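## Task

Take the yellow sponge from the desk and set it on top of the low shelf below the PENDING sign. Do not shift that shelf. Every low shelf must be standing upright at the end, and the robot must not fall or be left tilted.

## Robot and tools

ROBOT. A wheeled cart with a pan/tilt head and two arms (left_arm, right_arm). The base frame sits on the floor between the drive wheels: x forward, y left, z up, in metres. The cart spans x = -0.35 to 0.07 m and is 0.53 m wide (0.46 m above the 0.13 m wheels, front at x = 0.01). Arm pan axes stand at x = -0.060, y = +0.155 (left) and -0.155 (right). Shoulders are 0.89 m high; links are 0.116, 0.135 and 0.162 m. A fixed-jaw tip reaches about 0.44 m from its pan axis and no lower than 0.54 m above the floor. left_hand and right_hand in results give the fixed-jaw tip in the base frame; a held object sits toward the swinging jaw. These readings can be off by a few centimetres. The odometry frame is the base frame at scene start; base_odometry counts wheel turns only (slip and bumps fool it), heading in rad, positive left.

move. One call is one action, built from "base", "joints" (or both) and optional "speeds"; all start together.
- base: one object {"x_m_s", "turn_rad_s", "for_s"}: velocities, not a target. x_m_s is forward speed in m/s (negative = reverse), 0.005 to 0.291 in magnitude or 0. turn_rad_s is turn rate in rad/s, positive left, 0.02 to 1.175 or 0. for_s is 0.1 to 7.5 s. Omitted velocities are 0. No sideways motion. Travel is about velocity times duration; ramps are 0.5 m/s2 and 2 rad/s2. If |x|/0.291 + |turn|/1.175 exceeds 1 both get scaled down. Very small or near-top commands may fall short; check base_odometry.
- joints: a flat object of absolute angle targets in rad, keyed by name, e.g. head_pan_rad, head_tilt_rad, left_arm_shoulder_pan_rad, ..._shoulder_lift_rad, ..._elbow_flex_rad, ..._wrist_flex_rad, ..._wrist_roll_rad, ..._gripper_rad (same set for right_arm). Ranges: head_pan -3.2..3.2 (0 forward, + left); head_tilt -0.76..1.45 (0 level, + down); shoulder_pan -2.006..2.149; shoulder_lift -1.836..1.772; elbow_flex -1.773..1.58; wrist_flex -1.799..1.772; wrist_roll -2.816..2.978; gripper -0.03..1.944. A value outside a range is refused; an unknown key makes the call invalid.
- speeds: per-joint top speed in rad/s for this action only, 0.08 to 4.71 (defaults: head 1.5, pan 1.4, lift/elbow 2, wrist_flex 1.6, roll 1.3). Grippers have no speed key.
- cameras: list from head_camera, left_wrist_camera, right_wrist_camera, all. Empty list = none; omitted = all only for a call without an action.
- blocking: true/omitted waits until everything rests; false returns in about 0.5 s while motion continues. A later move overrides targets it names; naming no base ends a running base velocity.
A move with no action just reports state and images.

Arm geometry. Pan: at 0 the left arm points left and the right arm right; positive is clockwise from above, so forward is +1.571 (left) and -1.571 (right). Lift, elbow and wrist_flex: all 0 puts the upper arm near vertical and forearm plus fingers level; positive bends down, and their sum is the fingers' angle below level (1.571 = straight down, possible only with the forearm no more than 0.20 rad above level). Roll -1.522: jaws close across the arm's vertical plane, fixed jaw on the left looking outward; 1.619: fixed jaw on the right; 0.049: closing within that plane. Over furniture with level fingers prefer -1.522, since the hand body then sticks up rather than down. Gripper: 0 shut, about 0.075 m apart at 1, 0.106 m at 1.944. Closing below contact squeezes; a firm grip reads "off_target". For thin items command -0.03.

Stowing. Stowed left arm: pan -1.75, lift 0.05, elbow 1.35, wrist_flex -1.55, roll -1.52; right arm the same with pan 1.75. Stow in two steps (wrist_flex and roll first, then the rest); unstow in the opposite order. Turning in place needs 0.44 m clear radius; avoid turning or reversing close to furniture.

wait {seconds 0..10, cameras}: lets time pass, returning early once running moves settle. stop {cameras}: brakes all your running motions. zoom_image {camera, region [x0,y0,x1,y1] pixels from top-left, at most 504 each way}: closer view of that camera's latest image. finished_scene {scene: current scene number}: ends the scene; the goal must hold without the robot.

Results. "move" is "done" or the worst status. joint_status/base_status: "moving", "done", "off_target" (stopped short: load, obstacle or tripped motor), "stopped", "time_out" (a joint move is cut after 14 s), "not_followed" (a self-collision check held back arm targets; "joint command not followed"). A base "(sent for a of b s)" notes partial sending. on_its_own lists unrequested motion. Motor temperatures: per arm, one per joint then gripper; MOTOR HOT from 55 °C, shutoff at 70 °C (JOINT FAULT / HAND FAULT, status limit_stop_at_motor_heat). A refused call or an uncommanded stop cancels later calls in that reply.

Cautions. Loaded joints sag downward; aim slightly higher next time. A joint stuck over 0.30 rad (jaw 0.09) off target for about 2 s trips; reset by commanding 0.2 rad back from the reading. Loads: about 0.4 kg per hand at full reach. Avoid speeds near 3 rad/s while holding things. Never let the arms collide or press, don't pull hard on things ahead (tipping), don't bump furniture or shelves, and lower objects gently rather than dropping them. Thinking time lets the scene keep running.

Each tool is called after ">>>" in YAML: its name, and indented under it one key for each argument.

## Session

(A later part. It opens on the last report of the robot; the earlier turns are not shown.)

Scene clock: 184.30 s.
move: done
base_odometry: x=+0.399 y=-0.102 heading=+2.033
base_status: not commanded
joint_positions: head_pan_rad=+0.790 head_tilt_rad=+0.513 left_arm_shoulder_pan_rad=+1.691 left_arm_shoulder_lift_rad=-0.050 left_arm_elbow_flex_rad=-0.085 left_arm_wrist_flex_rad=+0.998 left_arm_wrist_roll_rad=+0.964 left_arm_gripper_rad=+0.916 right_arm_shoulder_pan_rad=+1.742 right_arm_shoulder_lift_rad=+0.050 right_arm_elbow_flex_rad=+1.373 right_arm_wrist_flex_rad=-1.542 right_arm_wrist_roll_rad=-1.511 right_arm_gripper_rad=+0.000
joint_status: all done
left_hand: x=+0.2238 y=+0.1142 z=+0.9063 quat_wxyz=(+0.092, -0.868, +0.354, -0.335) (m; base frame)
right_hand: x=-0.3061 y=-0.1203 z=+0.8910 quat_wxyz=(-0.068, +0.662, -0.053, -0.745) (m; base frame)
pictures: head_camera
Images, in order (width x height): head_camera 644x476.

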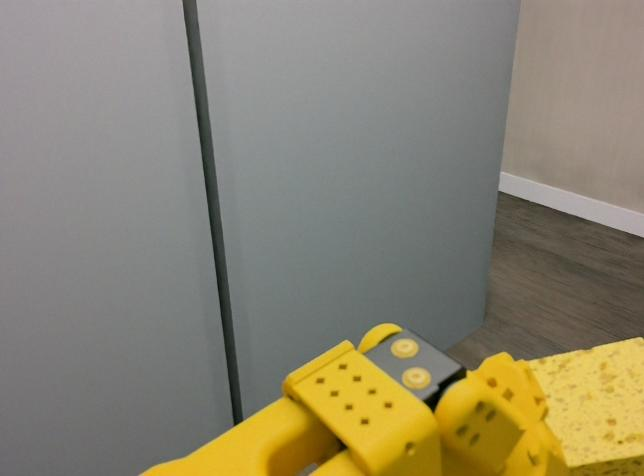

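>>> move:
  base: {"x_m_s":0.2,"for_s":4.5}
  joints: {"head_pan_rad":0,"head_tilt_rad":0.8}
  cameras: ["head_camera"]

>>> move:
  joints: {"head_pan_rad":0.9,"head_tilt_rad":0.8}
  cameras: ["head_camera"]

Scene clock: 200.97 s.
move: done
base_odometry: x=-0.003 y=+0.704 heading=+2.033
base_status: done (sent for 4.5 of 4.5 s)
joint_positions: head_pan_rad=+0.009 head_tilt_rad=+0.794 left_arm_shoulder_pan_rad=+1.691 left_arm_shoulder_lift_rad=-0.052 left_arm_elbow_flex_rad=-0.085 left_arm_wrist_flex_rad=+0.998 left_arm_wrist_roll_rad=+0.964 left_arm_gripper_rad=+0.916 right_arm_shoulder_pan_rad=+1.742 right_arm_shoulder_lift_rad=+0.050 right_arm_elbow_flex_rad=+1.373 right_arm_wrist_flex_rad=-1.542 right_arm_wrist_roll_rad=-1.511 right_arm_gripper_rad=+0.000
joint_status: all done
left_hand: x=+0.2238 y=+0.1142 z=+0.9067 quat_wxyz=(+0.092, -0.868, +0.354, -0.335) (m; base frame)
right_hand: x=-0.3061 y=-0.1203 z=+0.8910 quat_wxyz=(-0.068, +0.662, -0.053, -0.745) (m; base frame)
pictures: head_camera
Images, in order (width x height): head_camera 644x476.

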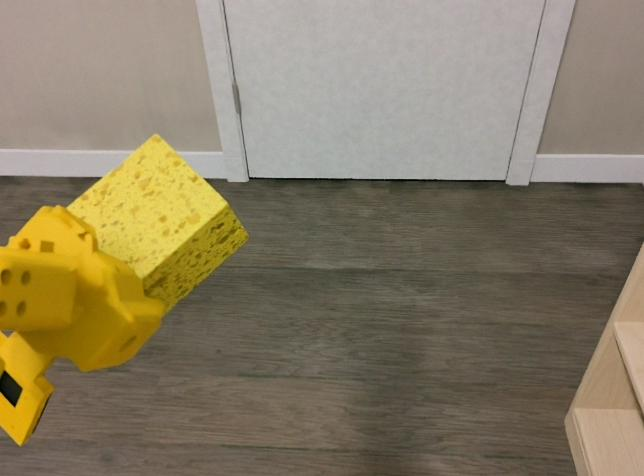

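Scene clock: 202.37 s.
move: done
base_odometry: x=-0.003 y=+0.704 heading=+2.033
base_status: not commanded
joint_positions: head_pan_rad=+0.890 head_tilt_rad=+0.794 left_arm_shoulder_pan_rad=+1.691 left_arm_shoulder_lift_rad=-0.052 left_arm_elbow_flex_rad=-0.085 left_arm_wrist_flex_rad=+0.998 left_arm_wrist_roll_rad=+0.964 left_arm_gripper_rad=+0.916 right_arm_shoulder_pan_rad=+1.742 right_arm_shoulder_lift_rad=+0.050 right_arm_elbow_flex_rad=+1.373 right_arm_wrist_flex_rad=-1.542 right_arm_wrist_roll_rad=-1.511 right_arm_gripper_rad=+0.000
joint_status: all done
left_hand: x=+0.2238 y=+0.1142 z=+0.9067 quat_wxyz=(+0.092, -0.868, +0.354, -0.335) (m; base frame)
right_hand: x=-0.3061 y=-0.1203 z=+0.8910 quat_wxyz=(-0.068, +0.662, -0.053, -0.745) (m; base frame)
pictures: head_camera
Images, in order (width x height): head_camera 644x476.

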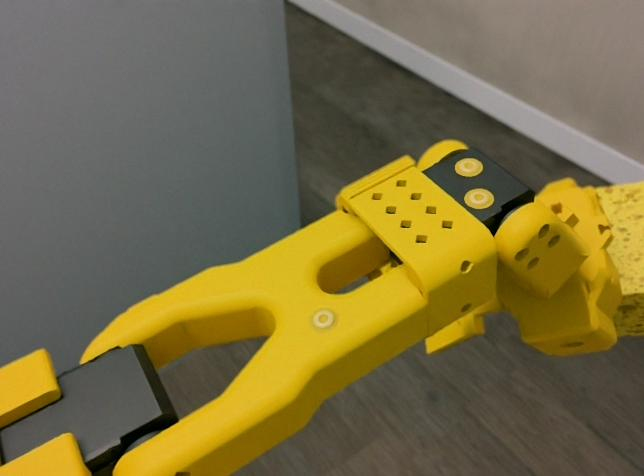

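>>> move:
  base: {"x_m_s":0.2,"for_s":5.5}
  joints: {"head_pan_rad":0.0,"head_tilt_rad":0.8}

>>> move:
  base: {"turn_rad_s":0.4,"for_s":3.93}
  joints: {"head_pan_rad":0.0,"head_tilt_rad":0.5}
  cameras: ["head_camera"]

>>> move:
  joints: {"head_pan_rad":-0.5,"head_tilt_rad":0.9}
  cameras: ["head_camera"]

>>> move:
  joints: {"head_pan_rad":0.6,"head_tilt_rad":0.7}
  cameras: ["head_camera"]

Scene clock: 236.60 s.
move: done
base_odometry: x=-0.493 y=+1.689 heading=+2.032
base_status: done (sent for 5.5 of 5.5 s)
joint_positions: head_pan_rad=+0.009 head_tilt_rad=+0.794 left_arm_shoulder_pan_rad=+1.691 left_arm_shoulder_lift_rad=-0.052 left_arm_elbow_flex_rad=-0.085 left_arm_wrist_flex_rad=+0.998 left_arm_wrist_roll_rad=+0.964 left_arm_gripper_rad=+0.916 right_arm_shoulder_pan_rad=+1.742 right_arm_shoulder_lift_rad=+0.050 right_arm_elbow_flex_rad=+1.372 right_arm_wrist_flex_rad=-1.542 right_arm_wrist_roll_rad=-1.511 right_arm_gripper_rad=+0.000
joint_status: all done
left_hand: x=+0.2238 y=+0.1142 z=+0.9067 quat_wxyz=(+0.092, -0.868, +0.354, -0.335) (m; base frame)
right_hand: x=-0.3063 y=-0.1202 z=+0.8913 quat_wxyz=(-0.068, +0.661, -0.053, -0.745) (m; base frame)
pictures: none

Scene clock: 241.17 s.
move: done
base_odometry: x=-0.492 y=+1.689 heading=-2.675
base_status: done (sent for 3.93 of 3.93 s)
joint_positions: head_pan_rad=+0.009 head_tilt_rad=+0.513 left_arm_shoulder_pan_rad=+1.694 left_arm_shoulder_lift_rad=-0.052 left_arm_elbow_flex_rad=-0.085 left_arm_wrist_flex_rad=+0.998 left_arm_wrist_roll_rad=+0.964 left_arm_gripper_rad=+0.916 right_arm_shoulder_pan_rad=+1.742 right_arm_shoulder_lift_rad=+0.050 right_arm_elbow_flex_rad=+1.372 right_arm_wrist_flex_rad=-1.542 right_arm_wrist_roll_rad=-1.511 right_arm_gripper_rad=+0.000
joint_status: all done
left_hand: x=+0.2237 y=+0.1133 z=+0.9067 quat_wxyz=(+0.091, -0.868, +0.356, -0.335) (m; base frame)
right_hand: x=-0.3063 y=-0.1202 z=+0.8913 quat_wxyz=(-0.068, +0.661, -0.053, -0.745) (m; base frame)
pictures: head_camera
Images, in order (width x height): head_camera 644x476.

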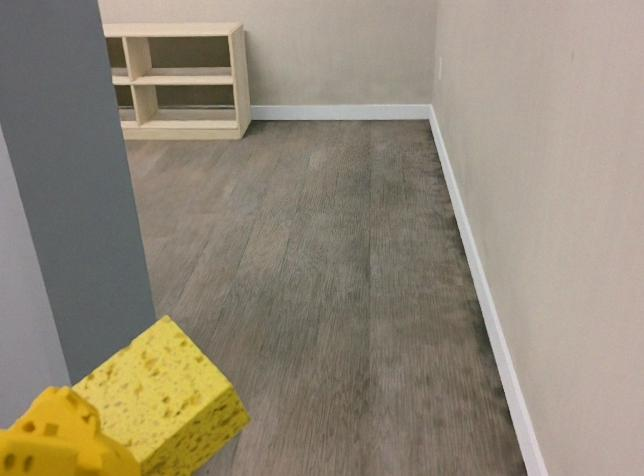

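Scene clock: 242.30 s.
move: done
base_odometry: x=-0.492 y=+1.689 heading=-2.675
base_status: not commanded
joint_positions: head_pan_rad=-0.491 head_tilt_rad=+0.894 left_arm_shoulder_pan_rad=+1.694 left_arm_shoulder_lift_rad=-0.052 left_arm_elbow_flex_rad=-0.085 left_arm_wrist_flex_rad=+0.998 left_arm_wrist_roll_rad=+0.964 left_arm_gripper_rad=+0.916 right_arm_shoulder_pan_rad=+1.742 right_arm_shoulder_lift_rad=+0.050 right_arm_elbow_flex_rad=+1.372 right_arm_wrist_flex_rad=-1.542 right_arm_wrist_roll_rad=-1.511 right_arm_gripper_rad=+0.000
joint_status: all done
left_hand: x=+0.2237 y=+0.1133 z=+0.9067 quat_wxyz=(+0.091, -0.868, +0.356, -0.335) (m; base frame)
right_hand: x=-0.3063 y=-0.1202 z=+0.8913 quat_wxyz=(-0.068, +0.661, -0.053, -0.745) (m; base frame)
pictures: head_camera
Images, in order (width x height): head_camera 644x476.

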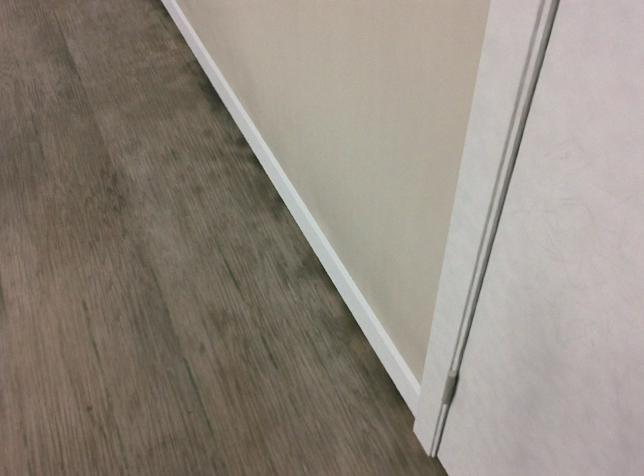

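Scene clock: 243.83 s.
move: done
base_odometry: x=-0.492 y=+1.689 heading=-2.675
base_status: not commanded
joint_positions: head_pan_rad=+0.589 head_tilt_rad=+0.713 left_arm_shoulder_pan_rad=+1.694 left_arm_shoulder_lift_rad=-0.052 left_arm_elbow_flex_rad=-0.085 left_arm_wrist_flex_rad=+0.998 left_arm_wrist_roll_rad=+0.964 left_arm_gripper_rad=+0.916 right_arm_shoulder_pan_rad=+1.742 right_arm_shoulder_lift_rad=+0.050 right_arm_elbow_flex_rad=+1.372 right_arm_wrist_flex_rad=-1.542 right_arm_wrist_roll_rad=-1.511 right_arm_gripper_rad=+0.000
joint_status: all done
left_hand: x=+0.2237 y=+0.1133 z=+0.9067 quat_wxyz=(+0.091, -0.868, +0.356, -0.335) (m; base frame)
right_hand: x=-0.3063 y=-0.1202 z=+0.8913 quat_wxyz=(-0.068, +0.661, -0.053, -0.745) (m; base frame)
pictures: head_camera
Images, in order (width x height): head_camera 644x476.

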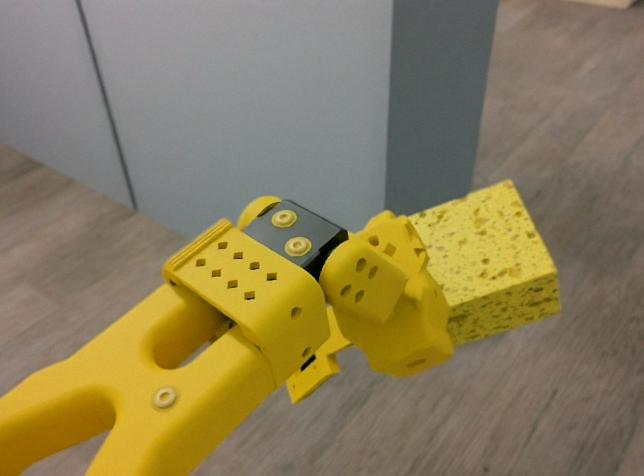

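>>> move:
  base: {"turn_rad_s":-0.1,"for_s":0.5}

>>> move:
  base: {"x_m_s":0.2,"for_s":6.0}
  joints: {"head_pan_rad":0.3,"head_tilt_rad":0.3}
  cameras: ["head_camera"]

>>> move:
  joints: {"head_pan_rad":0.4,"head_tilt_rad":-0.25}
  cameras: ["head_camera"]

Scene clock: 257.57 s.
move: done
base_odometry: x=-0.493 y=+1.688 heading=-2.725
base_status: done (sent for 0.5 of 0.5 s)
joint_positions: head_pan_rad=+0.589 head_tilt_rad=+0.713 left_arm_shoulder_pan_rad=+1.694 left_arm_shoulder_lift_rad=-0.052 left_arm_elbow_flex_rad=-0.085 left_arm_wrist_flex_rad=+0.998 left_arm_wrist_roll_rad=+0.964 left_arm_gripper_rad=+0.916 right_arm_shoulder_pan_rad=+1.744 right_arm_shoulder_lift_rad=+0.050 right_arm_elbow_flex_rad=+1.372 right_arm_wrist_flex_rad=-1.542 right_arm_wrist_roll_rad=-1.511 right_arm_gripper_rad=+0.000
joint_status: not commanded
left_hand: x=+0.2237 y=+0.1133 z=+0.9067 quat_wxyz=(+0.091, -0.868, +0.356, -0.335) (m; base frame)
right_hand: x=-0.3062 y=-0.1198 z=+0.8913 quat_wxyz=(-0.069, +0.661, -0.054, -0.745) (m; base frame)
pictures: none

Scene clock: 264.43 s.
move: done
base_odometry: x=-1.590 y=+1.203 heading=-2.726
base_status: done (sent for 6 of 6 s)
joint_positions: head_pan_rad=+0.310 head_tilt_rad=+0.312 left_arm_shoulder_pan_rad=+1.694 left_arm_shoulder_lift_rad=-0.052 left_arm_elbow_flex_rad=-0.085 left_arm_wrist_flex_rad=+0.998 left_arm_wrist_roll_rad=+0.964 left_arm_gripper_rad=+0.916 right_arm_shoulder_pan_rad=+1.742 right_arm_shoulder_lift_rad=+0.050 right_arm_elbow_flex_rad=+1.372 right_arm_wrist_flex_rad=-1.542 right_arm_wrist_roll_rad=-1.511 right_arm_gripper_rad=+0.000
joint_status: all done
left_hand: x=+0.2237 y=+0.1133 z=+0.9067 quat_wxyz=(+0.091, -0.868, +0.356, -0.335) (m; base frame)
right_hand: x=-0.3063 y=-0.1202 z=+0.8913 quat_wxyz=(-0.068, +0.661, -0.053, -0.745) (m; base frame)
pictures: head_camera
Images, in order (width x height): head_camera 644x476.

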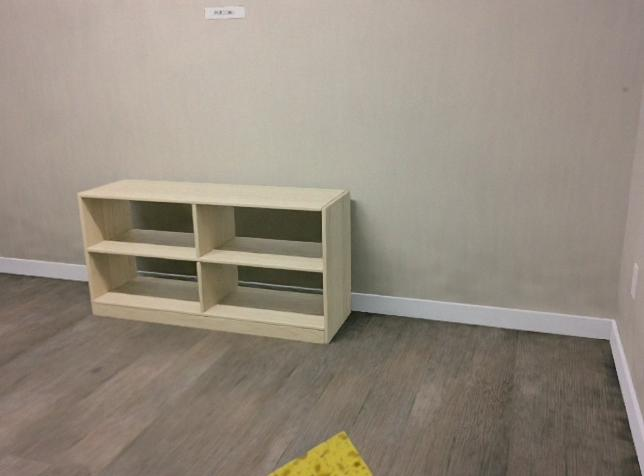

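Scene clock: 265.60 s.
move: done
base_odometry: x=-1.590 y=+1.203 heading=-2.726
base_status: not commanded
joint_positions: head_pan_rad=+0.390 head_tilt_rad=-0.241 left_arm_shoulder_pan_rad=+1.694 left_arm_shoulder_lift_rad=-0.052 left_arm_elbow_flex_rad=-0.085 left_arm_wrist_flex_rad=+0.998 left_arm_wrist_roll_rad=+0.964 left_arm_gripper_rad=+0.916 right_arm_shoulder_pan_rad=+1.742 right_arm_shoulder_lift_rad=+0.050 right_arm_elbow_flex_rad=+1.372 right_arm_wrist_flex_rad=-1.542 right_arm_wrist_roll_rad=-1.511 right_arm_gripper_rad=+0.000
joint_status: all done
left_hand: x=+0.2237 y=+0.1133 z=+0.9067 quat_wxyz=(+0.091, -0.868, +0.356, -0.335) (m; base frame)
right_hand: x=-0.3063 y=-0.1202 z=+0.8913 quat_wxyz=(-0.068, +0.661, -0.053, -0.745) (m; base frame)
pictures: head_camera
Images, in order (width x height): head_camera 644x476.

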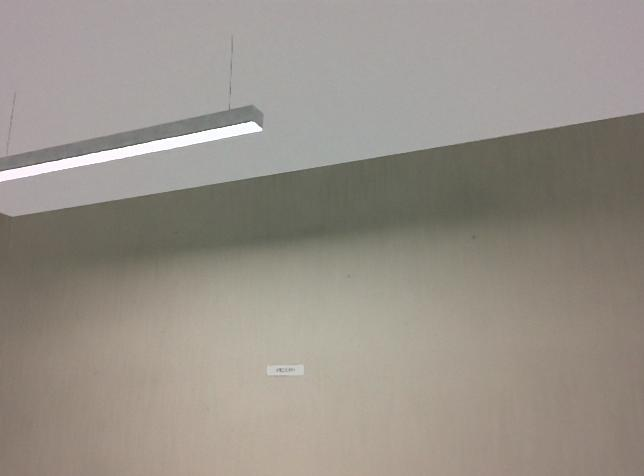

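>>> zoom_image:
  camera: "head_camera"
  region: [235, 350, 335, 390]

Scaled by 5.040.

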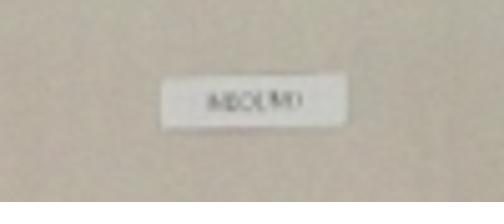

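>>> move:
  joints: {"head_pan_rad":1.2,"head_tilt_rad":0.05}
  cameras: ["head_camera"]

>>> move:
  joints: {"head_pan_rad":2.0,"head_tilt_rad":0.05}
  cameras: ["head_camera"]

Scene clock: 274.67 s.
move: done
base_odometry: x=-1.590 y=+1.203 heading=-2.726
base_status: not commanded
joint_positions: head_pan_rad=+1.189 head_tilt_rad=+0.041 left_arm_shoulder_pan_rad=+1.694 left_arm_shoulder_lift_rad=-0.052 left_arm_elbow_flex_rad=-0.085 left_arm_wrist_flex_rad=+0.998 left_arm_wrist_roll_rad=+0.964 left_arm_gripper_rad=+0.916 right_arm_shoulder_pan_rad=+1.742 right_arm_shoulder_lift_rad=+0.050 right_arm_elbow_flex_rad=+1.372 right_arm_wrist_flex_rad=-1.542 right_arm_wrist_roll_rad=-1.511 right_arm_gripper_rad=+0.000
joint_status: all done
left_hand: x=+0.2237 y=+0.1133 z=+0.9067 quat_wxyz=(+0.091, -0.868, +0.356, -0.335) (m; base frame)
right_hand: x=-0.3063 y=-0.1202 z=+0.8913 quat_wxyz=(-0.068, +0.661, -0.053, -0.745) (m; base frame)
pictures: head_camera
Images, in order (width x height): head_camera 644x476.

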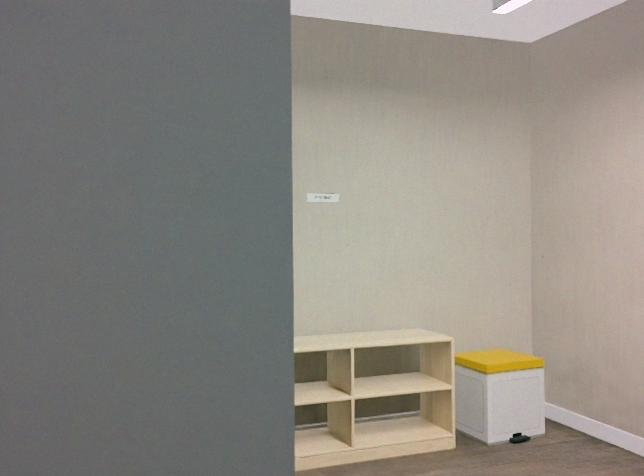

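Scene clock: 276.00 s.
move: done
base_odometry: x=-1.590 y=+1.203 heading=-2.726
base_status: not commanded
joint_positions: head_pan_rad=+1.989 head_tilt_rad=+0.041 left_arm_shoulder_pan_rad=+1.694 left_arm_shoulder_lift_rad=-0.052 left_arm_elbow_flex_rad=-0.085 left_arm_wrist_flex_rad=+0.998 left_arm_wrist_roll_rad=+0.964 left_arm_gripper_rad=+0.916 right_arm_shoulder_pan_rad=+1.742 right_arm_shoulder_lift_rad=+0.050 right_arm_elbow_flex_rad=+1.372 right_arm_wrist_flex_rad=-1.542 right_arm_wrist_roll_rad=-1.511 right_arm_gripper_rad=+0.000
joint_status: all done
left_hand: x=+0.2237 y=+0.1133 z=+0.9067 quat_wxyz=(+0.091, -0.868, +0.356, -0.335) (m; base frame)
right_hand: x=-0.3063 y=-0.1202 z=+0.8913 quat_wxyz=(-0.068, +0.661, -0.053, -0.745) (m; base frame)
pictures: head_camera
Images, in order (width x height): head_camera 644x476.

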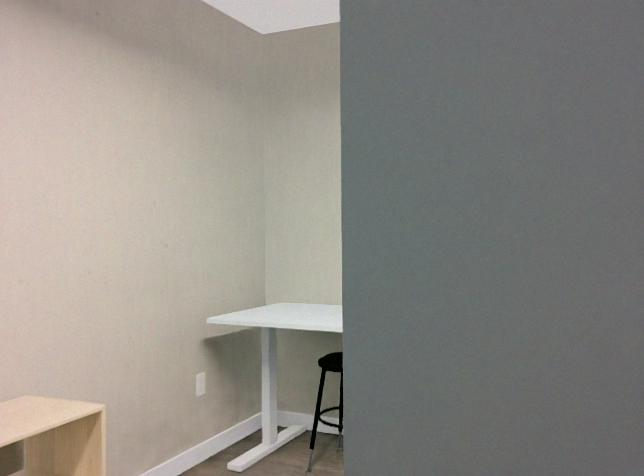

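>>> move:
  joints: {"head_pan_rad":1.2,"head_tilt_rad":0.05}
  cameras: ["head_camera"]

>>> zoom_image:
  camera: "head_camera"
  region: [290, 180, 350, 215]

Scene clock: 282.93 s.
move: done
base_odometry: x=-1.590 y=+1.203 heading=-2.726
base_status: not commanded
joint_positions: head_pan_rad=+1.209 head_tilt_rad=+0.041 left_arm_shoulder_pan_rad=+1.694 left_arm_shoulder_lift_rad=-0.052 left_arm_elbow_flex_rad=-0.085 left_arm_wrist_flex_rad=+0.998 left_arm_wrist_roll_rad=+0.964 left_arm_gripper_rad=+0.916 right_arm_shoulder_pan_rad=+1.742 right_arm_shoulder_lift_rad=+0.050 right_arm_elbow_flex_rad=+1.372 right_arm_wrist_flex_rad=-1.542 right_arm_wrist_roll_rad=-1.511 right_arm_gripper_rad=+0.000
joint_status: all done
left_hand: x=+0.2237 y=+0.1133 z=+0.9067 quat_wxyz=(+0.091, -0.868, +0.356, -0.335) (m; base frame)
right_hand: x=-0.3063 y=-0.1202 z=+0.8913 quat_wxyz=(-0.068, +0.661, -0.053, -0.745) (m; base frame)
pictures: head_camera
Images, in order (width x height): head_camera 644x476.

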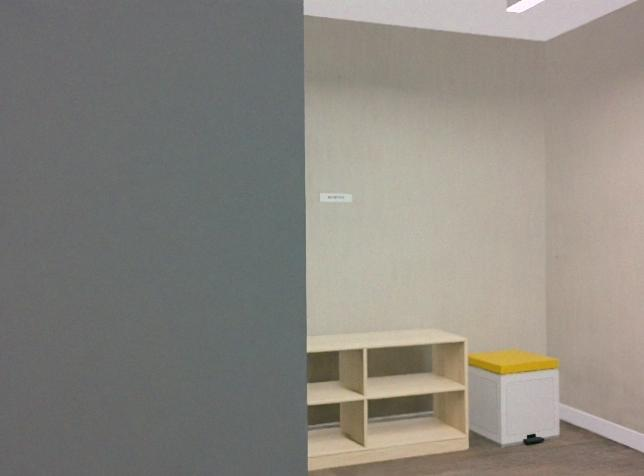

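Scaled by 8.400.

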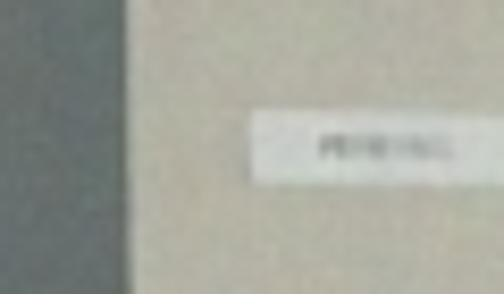

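>>> move:
  base: {"x_m_s":0.2,"for_s":6.3}

>>> move:
  base: {"turn_rad_s":0.4,"for_s":3.93}
  joints: {"head_pan_rad":0.0,"head_tilt_rad":0.2}
  cameras: ["head_camera"]

>>> move:
  base: {"x_m_s":0.2,"for_s":5.0}
  joints: {"head_tilt_rad":0.0}
  cameras: ["head_camera"]

>>> move:
  joints: {"head_tilt_rad":0.5}
  cameras: ["head_camera"]

Scene clock: 306.97 s.
move: done
base_odometry: x=-2.743 y=+0.695 heading=-2.726
base_status: done (sent for 6.3 of 6.3 s)
joint_positions: head_pan_rad=+1.209 head_tilt_rad=+0.041 left_arm_shoulder_pan_rad=+1.694 left_arm_shoulder_lift_rad=-0.052 left_arm_elbow_flex_rad=-0.085 left_arm_wrist_flex_rad=+0.998 left_arm_wrist_roll_rad=+0.964 left_arm_gripper_rad=+0.916 right_arm_shoulder_pan_rad=+1.742 right_arm_shoulder_lift_rad=+0.050 right_arm_elbow_flex_rad=+1.372 right_arm_wrist_flex_rad=-1.542 right_arm_wrist_roll_rad=-1.511 right_arm_gripper_rad=+0.000
joint_status: not commanded
left_hand: x=+0.2237 y=+0.1133 z=+0.9067 quat_wxyz=(+0.091, -0.868, +0.356, -0.335) (m; base frame)
right_hand: x=-0.3063 y=-0.1202 z=+0.8913 quat_wxyz=(-0.068, +0.661, -0.053, -0.745) (m; base frame)
pictures: none

Scene clock: 311.57 s.
move: done
base_odometry: x=-2.743 y=+0.693 heading=-1.162
base_status: done (sent for 3.93 of 3.93 s)
joint_positions: head_pan_rad=+0.009 head_tilt_rad=+0.192 left_arm_shoulder_pan_rad=+1.698 left_arm_shoulder_lift_rad=-0.052 left_arm_elbow_flex_rad=-0.085 left_arm_wrist_flex_rad=+0.998 left_arm_wrist_roll_rad=+0.964 left_arm_gripper_rad=+0.916 right_arm_shoulder_pan_rad=+1.747 right_arm_shoulder_lift_rad=+0.050 right_arm_elbow_flex_rad=+1.372 right_arm_wrist_flex_rad=-1.542 right_arm_wrist_roll_rad=-1.511 right_arm_gripper_rad=+0.000
joint_status: all done
left_hand: x=+0.2235 y=+0.1120 z=+0.9067 quat_wxyz=(+0.091, -0.867, +0.358, -0.336) (m; base frame)
right_hand: x=-0.3061 y=-0.1191 z=+0.8913 quat_wxyz=(-0.070, +0.661, -0.055, -0.745) (m; base frame)
pictures: head_camera
Images, in order (width x height): head_camera 644x476.

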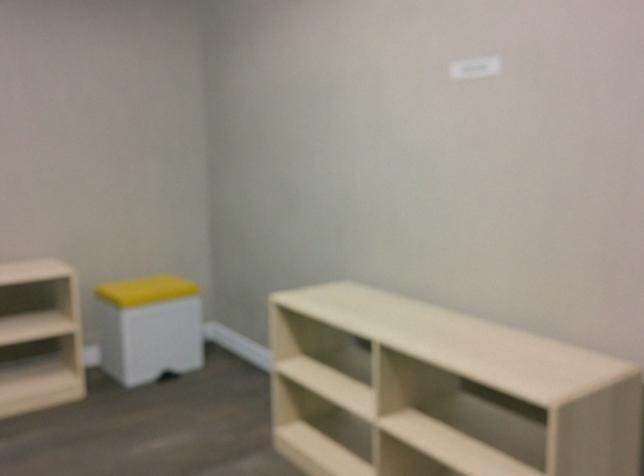

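Scene clock: 317.43 s.
move: done
base_odometry: x=-2.336 y=-0.219 heading=-1.153
base_status: done (sent for 5 of 5 s)
joint_positions: head_pan_rad=+0.009 head_tilt_rad=+0.010 left_arm_shoulder_pan_rad=+1.700 left_arm_shoulder_lift_rad=-0.052 left_arm_elbow_flex_rad=-0.085 left_arm_wrist_flex_rad=+0.998 left_arm_wrist_roll_rad=+0.964 left_arm_gripper_rad=+0.916 right_arm_shoulder_pan_rad=+1.739 right_arm_shoulder_lift_rad=+0.050 right_arm_elbow_flex_rad=+1.372 right_arm_wrist_flex_rad=-1.542 right_arm_wrist_roll_rad=-1.511 right_arm_gripper_rad=+0.000
joint_status: all done
left_hand: x=+0.2234 y=+0.1116 z=+0.9067 quat_wxyz=(+0.090, -0.866, +0.358, -0.336) (m; base frame)
right_hand: x=-0.3064 y=-0.1210 z=+0.8913 quat_wxyz=(-0.067, +0.661, -0.052, -0.745) (m; base frame)
pictures: head_camera
Images, in order (width x height): head_camera 644x476.

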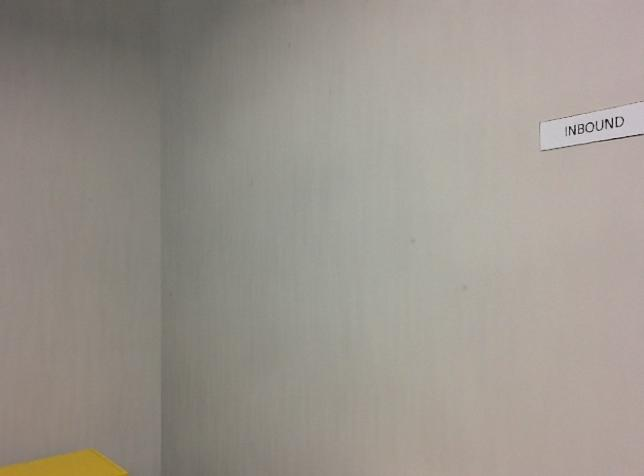

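Scene clock: 318.57 s.
move: done
base_odometry: x=-2.336 y=-0.219 heading=-1.153
base_status: not commanded
joint_positions: head_pan_rad=+0.009 head_tilt_rad=+0.493 left_arm_shoulder_pan_rad=+1.700 left_arm_shoulder_lift_rad=-0.052 left_arm_elbow_flex_rad=-0.085 left_arm_wrist_flex_rad=+0.998 left_arm_wrist_roll_rad=+0.964 left_arm_gripper_rad=+0.916 right_arm_shoulder_pan_rad=+1.739 right_arm_shoulder_lift_rad=+0.050 right_arm_elbow_flex_rad=+1.372 right_arm_wrist_flex_rad=-1.542 right_arm_wrist_roll_rad=-1.511 right_arm_gripper_rad=+0.000
joint_status: all done
left_hand: x=+0.2234 y=+0.1116 z=+0.9067 quat_wxyz=(+0.090, -0.866, +0.358, -0.336) (m; base frame)
right_hand: x=-0.3064 y=-0.1210 z=+0.8913 quat_wxyz=(-0.067, +0.661, -0.052, -0.745) (m; base frame)
pictures: head_camera
Images, in order (width x height): head_camera 644x476.

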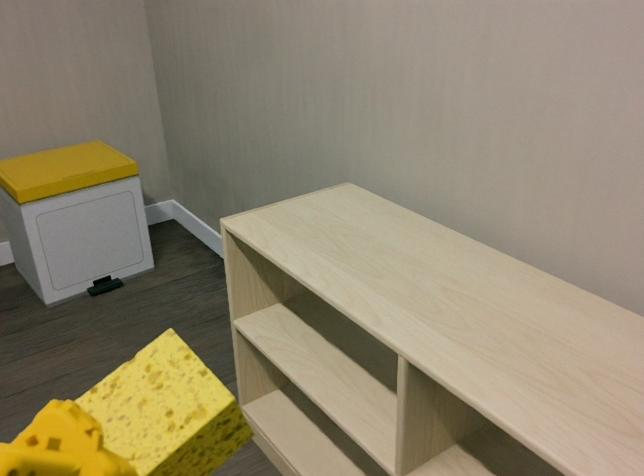

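>>> move:
  joints: {"head_pan_rad":0.9,"head_tilt_rad":0.3}
  cameras: ["head_camera"]

>>> move:
  joints: {"head_pan_rad":2.2,"head_tilt_rad":0.5}
  cameras: ["head_camera"]

>>> move:
  joints: {"head_pan_rad":-2.6,"head_tilt_rad":0.5}
  cameras: ["head_camera"]

>>> move:
  joints: {"head_pan_rad":-0.3,"head_tilt_rad":1.2}
  cameras: ["head_camera"]

Scene clock: 333.70 s.
move: done
base_odometry: x=-2.336 y=-0.219 heading=-1.153
base_status: not commanded
joint_positions: head_pan_rad=+0.890 head_tilt_rad=+0.313 left_arm_shoulder_pan_rad=+1.700 left_arm_shoulder_lift_rad=-0.052 left_arm_elbow_flex_rad=-0.085 left_arm_wrist_flex_rad=+0.998 left_arm_wrist_roll_rad=+0.964 left_arm_gripper_rad=+0.916 right_arm_shoulder_pan_rad=+1.739 right_arm_shoulder_lift_rad=+0.050 right_arm_elbow_flex_rad=+1.372 right_arm_wrist_flex_rad=-1.542 right_arm_wrist_roll_rad=-1.511 right_arm_gripper_rad=+0.000
joint_status: all done
left_hand: x=+0.2234 y=+0.1116 z=+0.9067 quat_wxyz=(+0.090, -0.866, +0.358, -0.336) (m; base frame)
right_hand: x=-0.3064 y=-0.1210 z=+0.8913 quat_wxyz=(-0.067, +0.661, -0.052, -0.745) (m; base frame)
pictures: head_camera
Images, in order (width x height): head_camera 644x476.

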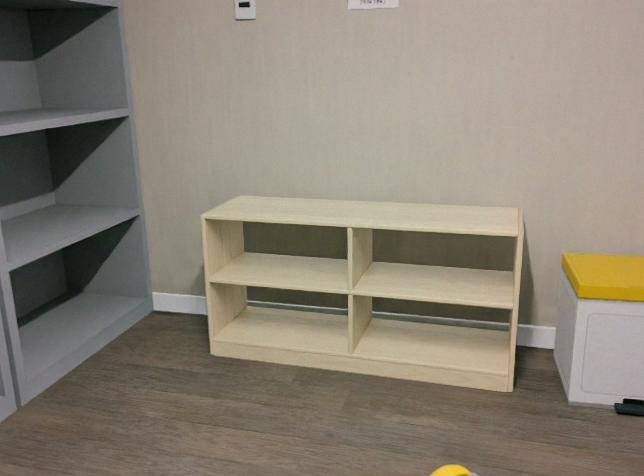

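Scene clock: 335.37 s.
move: done
base_odometry: x=-2.336 y=-0.219 heading=-1.153
base_status: not commanded
joint_positions: head_pan_rad=+2.189 head_tilt_rad=+0.493 left_arm_shoulder_pan_rad=+1.700 left_arm_shoulder_lift_rad=-0.052 left_arm_elbow_flex_rad=-0.085 left_arm_wrist_flex_rad=+0.998 left_arm_wrist_roll_rad=+0.964 left_arm_gripper_rad=+0.916 right_arm_shoulder_pan_rad=+1.739 right_arm_shoulder_lift_rad=+0.050 right_arm_elbow_flex_rad=+1.372 right_arm_wrist_flex_rad=-1.542 right_arm_wrist_roll_rad=-1.511 right_arm_gripper_rad=+0.000
joint_status: all done
left_hand: x=+0.2234 y=+0.1116 z=+0.9067 quat_wxyz=(+0.090, -0.866, +0.358, -0.336) (m; base frame)
right_hand: x=-0.3064 y=-0.1210 z=+0.8913 quat_wxyz=(-0.067, +0.661, -0.052, -0.745) (m; base frame)
pictures: head_camera
Images, in order (width x height): head_camera 644x476.

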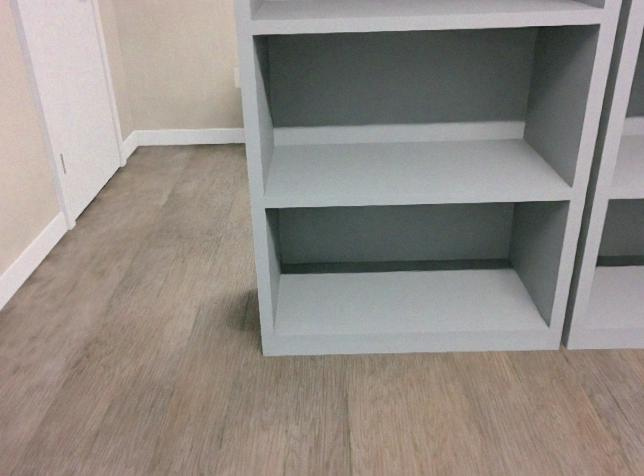

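Scene clock: 339.37 s.
move: done
base_odometry: x=-2.336 y=-0.219 heading=-1.153
base_status: not commanded
joint_positions: head_pan_rad=-2.591 head_tilt_rad=+0.493 left_arm_shoulder_pan_rad=+1.700 left_arm_shoulder_lift_rad=-0.052 left_arm_elbow_flex_rad=-0.085 left_arm_wrist_flex_rad=+0.998 left_arm_wrist_roll_rad=+0.964 left_arm_gripper_rad=+0.916 right_arm_shoulder_pan_rad=+1.739 right_arm_shoulder_lift_rad=+0.050 right_arm_elbow_flex_rad=+1.372 right_arm_wrist_flex_rad=-1.542 right_arm_wrist_roll_rad=-1.511 right_arm_gripper_rad=+0.000
joint_status: all done
left_hand: x=+0.2234 y=+0.1116 z=+0.9067 quat_wxyz=(+0.090, -0.866, +0.358, -0.336) (m; base frame)
right_hand: x=-0.3064 y=-0.1210 z=+0.8913 quat_wxyz=(-0.067, +0.661, -0.052, -0.745) (m; base frame)
pictures: head_camera
Images, in order (width x height): head_camera 644x476.

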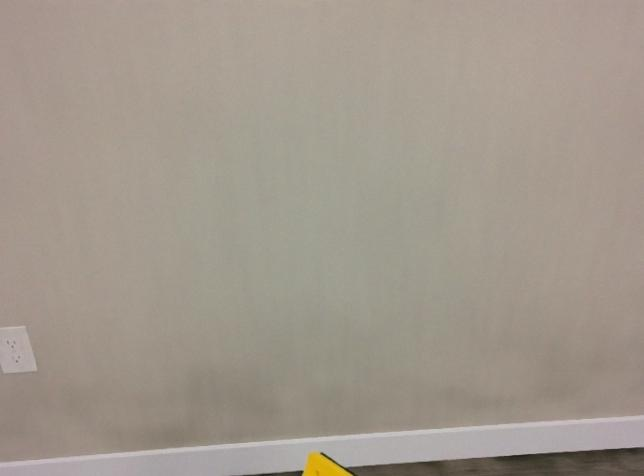

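Scene clock: 341.70 s.
move: done
base_odometry: x=-2.336 y=-0.219 heading=-1.153
base_status: not commanded
joint_positions: head_pan_rad=-0.311 head_tilt_rad=+1.194 left_arm_shoulder_pan_rad=+1.700 left_arm_shoulder_lift_rad=-0.052 left_arm_elbow_flex_rad=-0.085 left_arm_wrist_flex_rad=+0.998 left_arm_wrist_roll_rad=+0.964 left_arm_gripper_rad=+0.916 right_arm_shoulder_pan_rad=+1.739 right_arm_shoulder_lift_rad=+0.050 right_arm_elbow_flex_rad=+1.372 right_arm_wrist_flex_rad=-1.542 right_arm_wrist_roll_rad=-1.511 right_arm_gripper_rad=+0.000
joint_status: all done
left_hand: x=+0.2234 y=+0.1116 z=+0.9067 quat_wxyz=(+0.090, -0.866, +0.358, -0.336) (m; base frame)
right_hand: x=-0.3064 y=-0.1210 z=+0.8913 quat_wxyz=(-0.067, +0.661, -0.052, -0.745) (m; base frame)
pictures: head_camera
Images, in order (width x height): head_camera 644x476.

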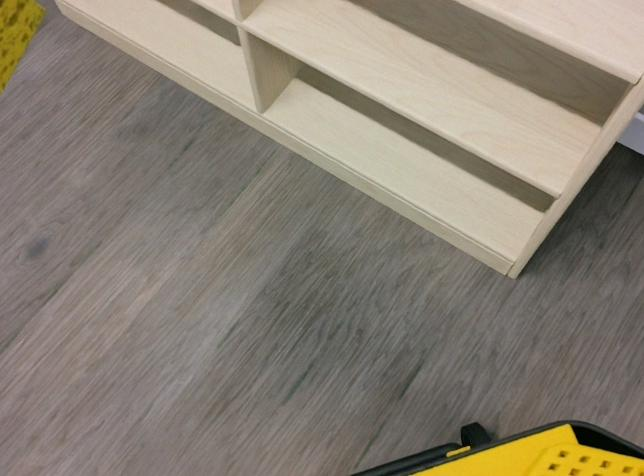

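>>> move:
  base: {"turn_rad_s":0.4,"for_s":2.05}
  joints: {"head_pan_rad":0.0,"head_tilt_rad":0.4}
  cameras: ["head_camera"]

Scene clock: 364.63 s.
move: done
base_odometry: x=-2.337 y=-0.218 heading=-0.325
base_status: done (sent for 2.07 of 2.07 s)
joint_positions: head_pan_rad=-0.011 head_tilt_rad=+0.413 left_arm_shoulder_pan_rad=+1.698 left_arm_shoulder_lift_rad=-0.052 left_arm_elbow_flex_rad=-0.085 left_arm_wrist_flex_rad=+0.998 left_arm_wrist_roll_rad=+0.964 left_arm_gripper_rad=+0.916 right_arm_shoulder_pan_rad=+1.745 right_arm_shoulder_lift_rad=+0.050 right_arm_elbow_flex_rad=+1.372 right_arm_wrist_flex_rad=-1.542 right_arm_wrist_roll_rad=-1.511 right_arm_gripper_rad=+0.000
joint_status: all done
left_hand: x=+0.2235 y=+0.1120 z=+0.9067 quat_wxyz=(+0.091, -0.867, +0.358, -0.336) (m; base frame)
right_hand: x=-0.3062 y=-0.1195 z=+0.8913 quat_wxyz=(-0.069, +0.661, -0.054, -0.745) (m; base frame)
pictures: head_camera
Images, in order (width x height): head_camera 644x476.

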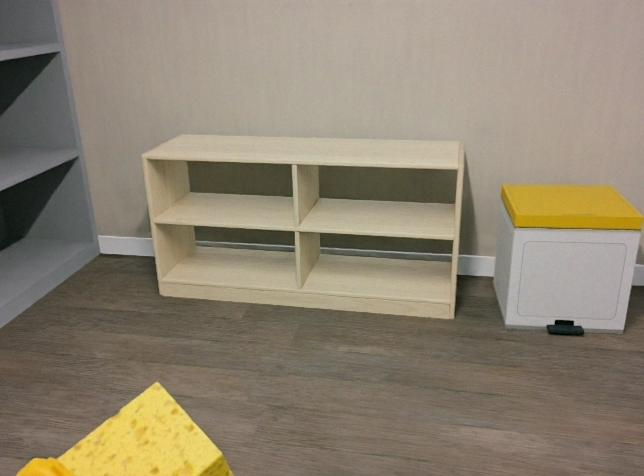

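>>> move:
  base: {"x_m_s":0.2,"for_s":7.0}
  joints: {"head_tilt_rad":0.3}
  cameras: ["head_camera"]

>>> move:
  joints: {"head_tilt_rad":-0.1}
  cameras: ["head_camera"]

Scene clock: 395.10 s.
move: done
base_odometry: x=-1.010 y=-0.667 heading=-0.328
base_status: done (sent for 7 of 7 s)
joint_positions: head_pan_rad=-0.011 head_tilt_rad=+0.312 left_arm_shoulder_pan_rad=+1.700 left_arm_shoulder_lift_rad=-0.052 left_arm_elbow_flex_rad=-0.085 left_arm_wrist_flex_rad=+0.998 left_arm_wrist_roll_rad=+0.964 left_arm_gripper_rad=+0.916 right_arm_shoulder_pan_rad=+1.745 right_arm_shoulder_lift_rad=+0.050 right_arm_elbow_flex_rad=+1.372 right_arm_wrist_flex_rad=-1.542 right_arm_wrist_roll_rad=-1.511 right_arm_gripper_rad=+0.000
joint_status: all done
left_hand: x=+0.2234 y=+0.1116 z=+0.9067 quat_wxyz=(+0.090, -0.866, +0.358, -0.336) (m; base frame)
right_hand: x=-0.3062 y=-0.1195 z=+0.8913 quat_wxyz=(-0.069, +0.661, -0.054, -0.745) (m; base frame)
pictures: head_camera
Images, in order (width x height): head_camera 644x476.

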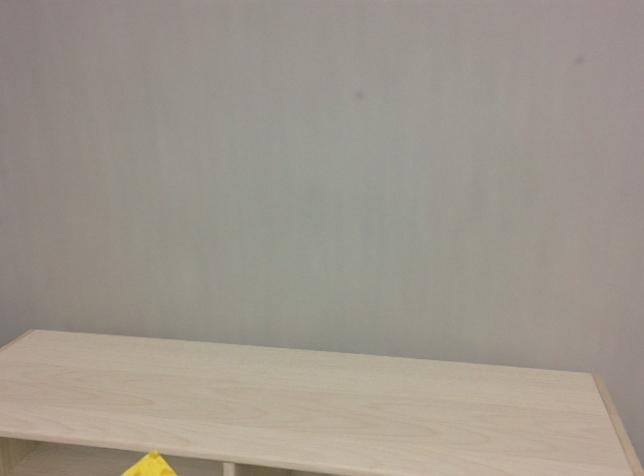

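Scene clock: 396.17 s.
move: done
base_odometry: x=-1.010 y=-0.667 heading=-0.328
base_status: not commanded
joint_positions: head_pan_rad=-0.011 head_tilt_rad=-0.090 left_arm_shoulder_pan_rad=+1.700 left_arm_shoulder_lift_rad=-0.052 left_arm_elbow_flex_rad=-0.085 left_arm_wrist_flex_rad=+0.998 left_arm_wrist_roll_rad=+0.964 left_arm_gripper_rad=+0.916 right_arm_shoulder_pan_rad=+1.745 right_arm_shoulder_lift_rad=+0.050 right_arm_elbow_flex_rad=+1.372 right_arm_wrist_flex_rad=-1.542 right_arm_wrist_roll_rad=-1.511 right_arm_gripper_rad=+0.000
joint_status: all done
left_hand: x=+0.2234 y=+0.1116 z=+0.9067 quat_wxyz=(+0.090, -0.866, +0.358, -0.336) (m; base frame)
right_hand: x=-0.3062 y=-0.1195 z=+0.8913 quat_wxyz=(-0.069, +0.661, -0.054, -0.745) (m; base frame)
pictures: head_camera
Images, in order (width x height): head_camera 644x476.

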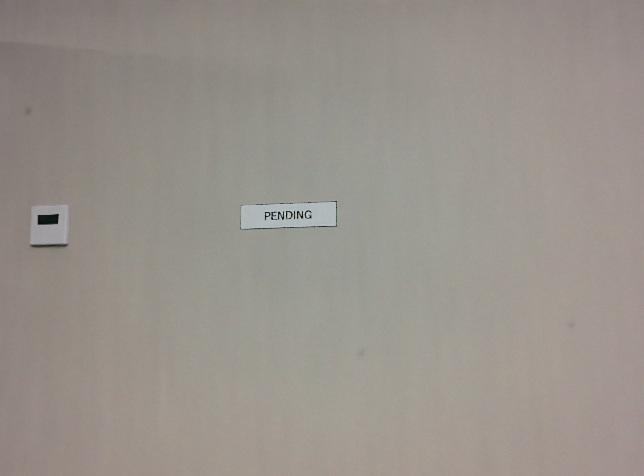

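>>> move:
  base: {"turn_rad_s":-0.2,"for_s":0.8}
  joints: {"head_tilt_rad":0.6}
  cameras: ["head_camera"]

Scene clock: 400.97 s.
move: done
base_odometry: x=-1.010 y=-0.668 heading=-0.486
base_status: done (sent for 0.8 of 0.8 s)
joint_positions: head_pan_rad=-0.011 head_tilt_rad=+0.593 left_arm_shoulder_pan_rad=+1.695 left_arm_shoulder_lift_rad=-0.052 left_arm_elbow_flex_rad=-0.085 left_arm_wrist_flex_rad=+0.998 left_arm_wrist_roll_rad=+0.964 left_arm_gripper_rad=+0.916 right_arm_shoulder_pan_rad=+1.739 right_arm_shoulder_lift_rad=+0.050 right_arm_elbow_flex_rad=+1.372 right_arm_wrist_flex_rad=-1.542 right_arm_wrist_roll_rad=-1.511 right_arm_gripper_rad=+0.000
joint_status: all done
left_hand: x=+0.2236 y=+0.1129 z=+0.9067 quat_wxyz=(+0.091, -0.867, +0.356, -0.336) (m; base frame)
right_hand: x=-0.3064 y=-0.1210 z=+0.8913 quat_wxyz=(-0.067, +0.661, -0.052, -0.745) (m; base frame)
pictures: head_camera
Images, in order (width x height): head_camera 644x476.

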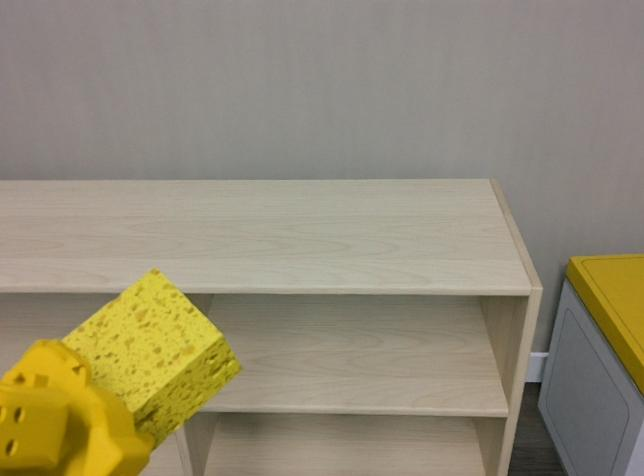

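>>> move:
  base: {"x_m_s":0.15,"for_s":3.0}
  joints: {"head_tilt_rad":1.25}
  cameras: ["head_camera"]

Scene clock: 411.53 s.
move: done
base_odometry: x=-0.613 y=-0.879 heading=-0.488
base_status: done (sent for 3 of 3 s)
joint_positions: head_pan_rad=-0.011 head_tilt_rad=+1.244 left_arm_shoulder_pan_rad=+1.695 left_arm_shoulder_lift_rad=-0.052 left_arm_elbow_flex_rad=-0.085 left_arm_wrist_flex_rad=+0.998 left_arm_wrist_roll_rad=+0.964 left_arm_gripper_rad=+0.916 right_arm_shoulder_pan_rad=+1.739 right_arm_shoulder_lift_rad=+0.050 right_arm_elbow_flex_rad=+1.372 right_arm_wrist_flex_rad=-1.542 right_arm_wrist_roll_rad=-1.511 right_arm_gripper_rad=+0.000
joint_status: all done
left_hand: x=+0.2236 y=+0.1129 z=+0.9067 quat_wxyz=(+0.091, -0.867, +0.356, -0.336) (m; base frame)
right_hand: x=-0.3064 y=-0.1210 z=+0.8913 quat_wxyz=(-0.067, +0.661, -0.052, -0.745) (m; base frame)
pictures: head_camera
Images, in order (width x height): head_camera 644x476.

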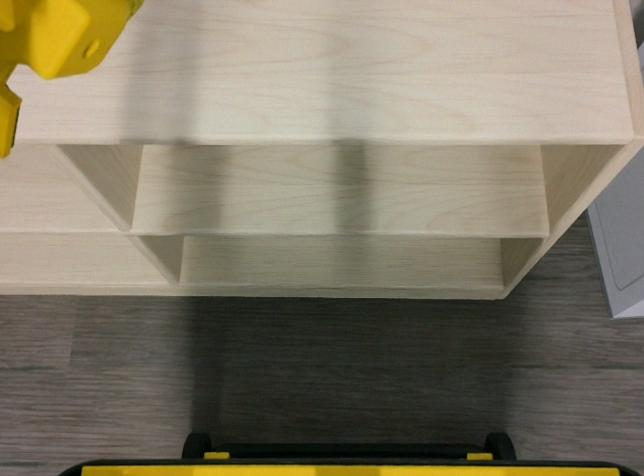

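>>> move:
  base: {"x_m_s":0.08,"for_s":2.4}
  cameras: ["head_camera"]

Scene clock: 420.20 s.
move: done
base_odometry: x=-0.443 y=-0.969 heading=-0.487
base_status: done (sent for 2.4 of 2.4 s)
joint_positions: head_pan_rad=-0.011 head_tilt_rad=+1.244 left_arm_shoulder_pan_rad=+1.695 left_arm_shoulder_lift_rad=-0.052 left_arm_elbow_flex_rad=-0.085 left_arm_wrist_flex_rad=+0.998 left_arm_wrist_roll_rad=+0.964 left_arm_gripper_rad=+0.916 right_arm_shoulder_pan_rad=+1.739 right_arm_shoulder_lift_rad=+0.050 right_arm_elbow_flex_rad=+1.372 right_arm_wrist_flex_rad=-1.542 right_arm_wrist_roll_rad=-1.511 right_arm_gripper_rad=+0.000
joint_status: not commanded
left_hand: x=+0.2236 y=+0.1129 z=+0.9067 quat_wxyz=(+0.091, -0.867, +0.356, -0.336) (m; base frame)
right_hand: x=-0.3064 y=-0.1210 z=+0.8913 quat_wxyz=(-0.067, +0.661, -0.052, -0.745) (m; base frame)
pictures: head_camera
Images, in order (width x height): head_camera 644x476.

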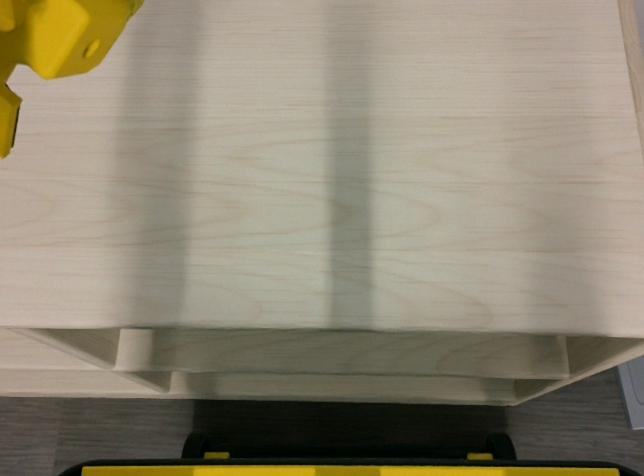

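>>> move:
  base: {"x_m_s":0.04,"for_s":0.75}

>>> move:
  joints: {"left_arm_shoulder_lift_rad":1.18,"left_arm_elbow_flex_rad":-0.767,"left_arm_wrist_flex_rad":0.857,"head_pan_rad":0.4,"head_tilt_rad":1.05}
  speeds: {"left_arm_shoulder_lift_rad":0.5,"left_arm_elbow_flex_rad":0.28,"left_arm_wrist_flex_rad":0.08}
  cameras: ["head_camera","left_wrist_camera"]

Scene clock: 429.33 s.
move: done
base_odometry: x=-0.416 y=-0.983 heading=-0.487
base_status: done (sent for 0.77 of 0.77 s)
joint_positions: head_pan_rad=-0.011 head_tilt_rad=+1.244 left_arm_shoulder_pan_rad=+1.695 left_arm_shoulder_lift_rad=-0.052 left_arm_elbow_flex_rad=-0.085 left_arm_wrist_flex_rad=+0.998 left_arm_wrist_roll_rad=+0.964 left_arm_gripper_rad=+0.916 right_arm_shoulder_pan_rad=+1.739 right_arm_shoulder_lift_rad=+0.050 right_arm_elbow_flex_rad=+1.372 right_arm_wrist_flex_rad=-1.542 right_arm_wrist_roll_rad=-1.511 right_arm_gripper_rad=+0.000
joint_status: not commanded
left_hand: x=+0.2236 y=+0.1129 z=+0.9067 quat_wxyz=(+0.091, -0.867, +0.356, -0.336) (m; base frame)
right_hand: x=-0.3064 y=-0.1210 z=+0.8913 quat_wxyz=(-0.067, +0.661, -0.052, -0.745) (m; base frame)
pictures: none

Scene clock: 432.40 s.
move: done
base_odometry: x=-0.416 y=-0.983 heading=-0.487
base_status: not commanded
joint_positions: head_pan_rad=+0.390 head_tilt_rad=+1.065 left_arm_shoulder_pan_rad=+1.695 left_arm_shoulder_lift_rad=+1.197 left_arm_elbow_flex_rad=-0.733 left_arm_wrist_flex_rad=+0.866 left_arm_wrist_roll_rad=+0.964 left_arm_gripper_rad=+0.916 right_arm_shoulder_pan_rad=+1.739 right_arm_shoulder_lift_rad=+0.050 right_arm_elbow_flex_rad=+1.372 right_arm_wrist_flex_rad=-1.542 right_arm_wrist_roll_rad=-1.511 right_arm_gripper_rad=+0.000
joint_status: all done
left_hand: x=+0.2390 y=+0.1110 z=+0.6963 quat_wxyz=(+0.032, -0.918, +0.377, -0.116) (m; base frame)
right_hand: x=-0.3064 y=-0.1210 z=+0.8913 quat_wxyz=(-0.067, +0.661, -0.052, -0.745) (m; base frame)
pictures: head_camera, left_wrist_camera
Images, in order (width x height): head_camera 644x476, left_wrist_camera 644x476.

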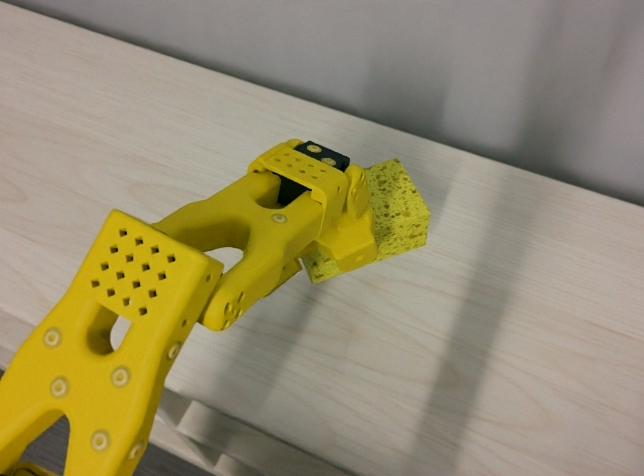

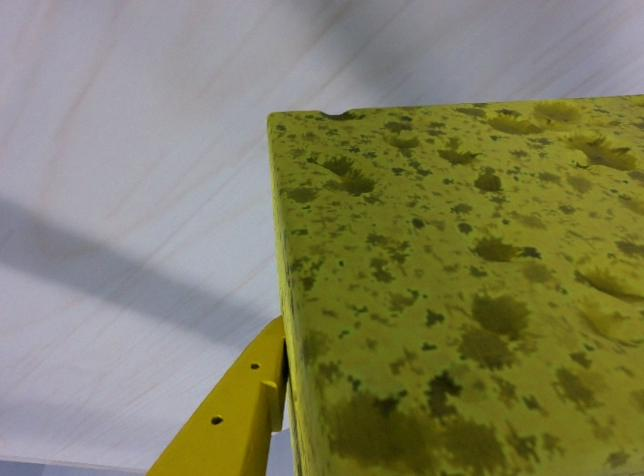

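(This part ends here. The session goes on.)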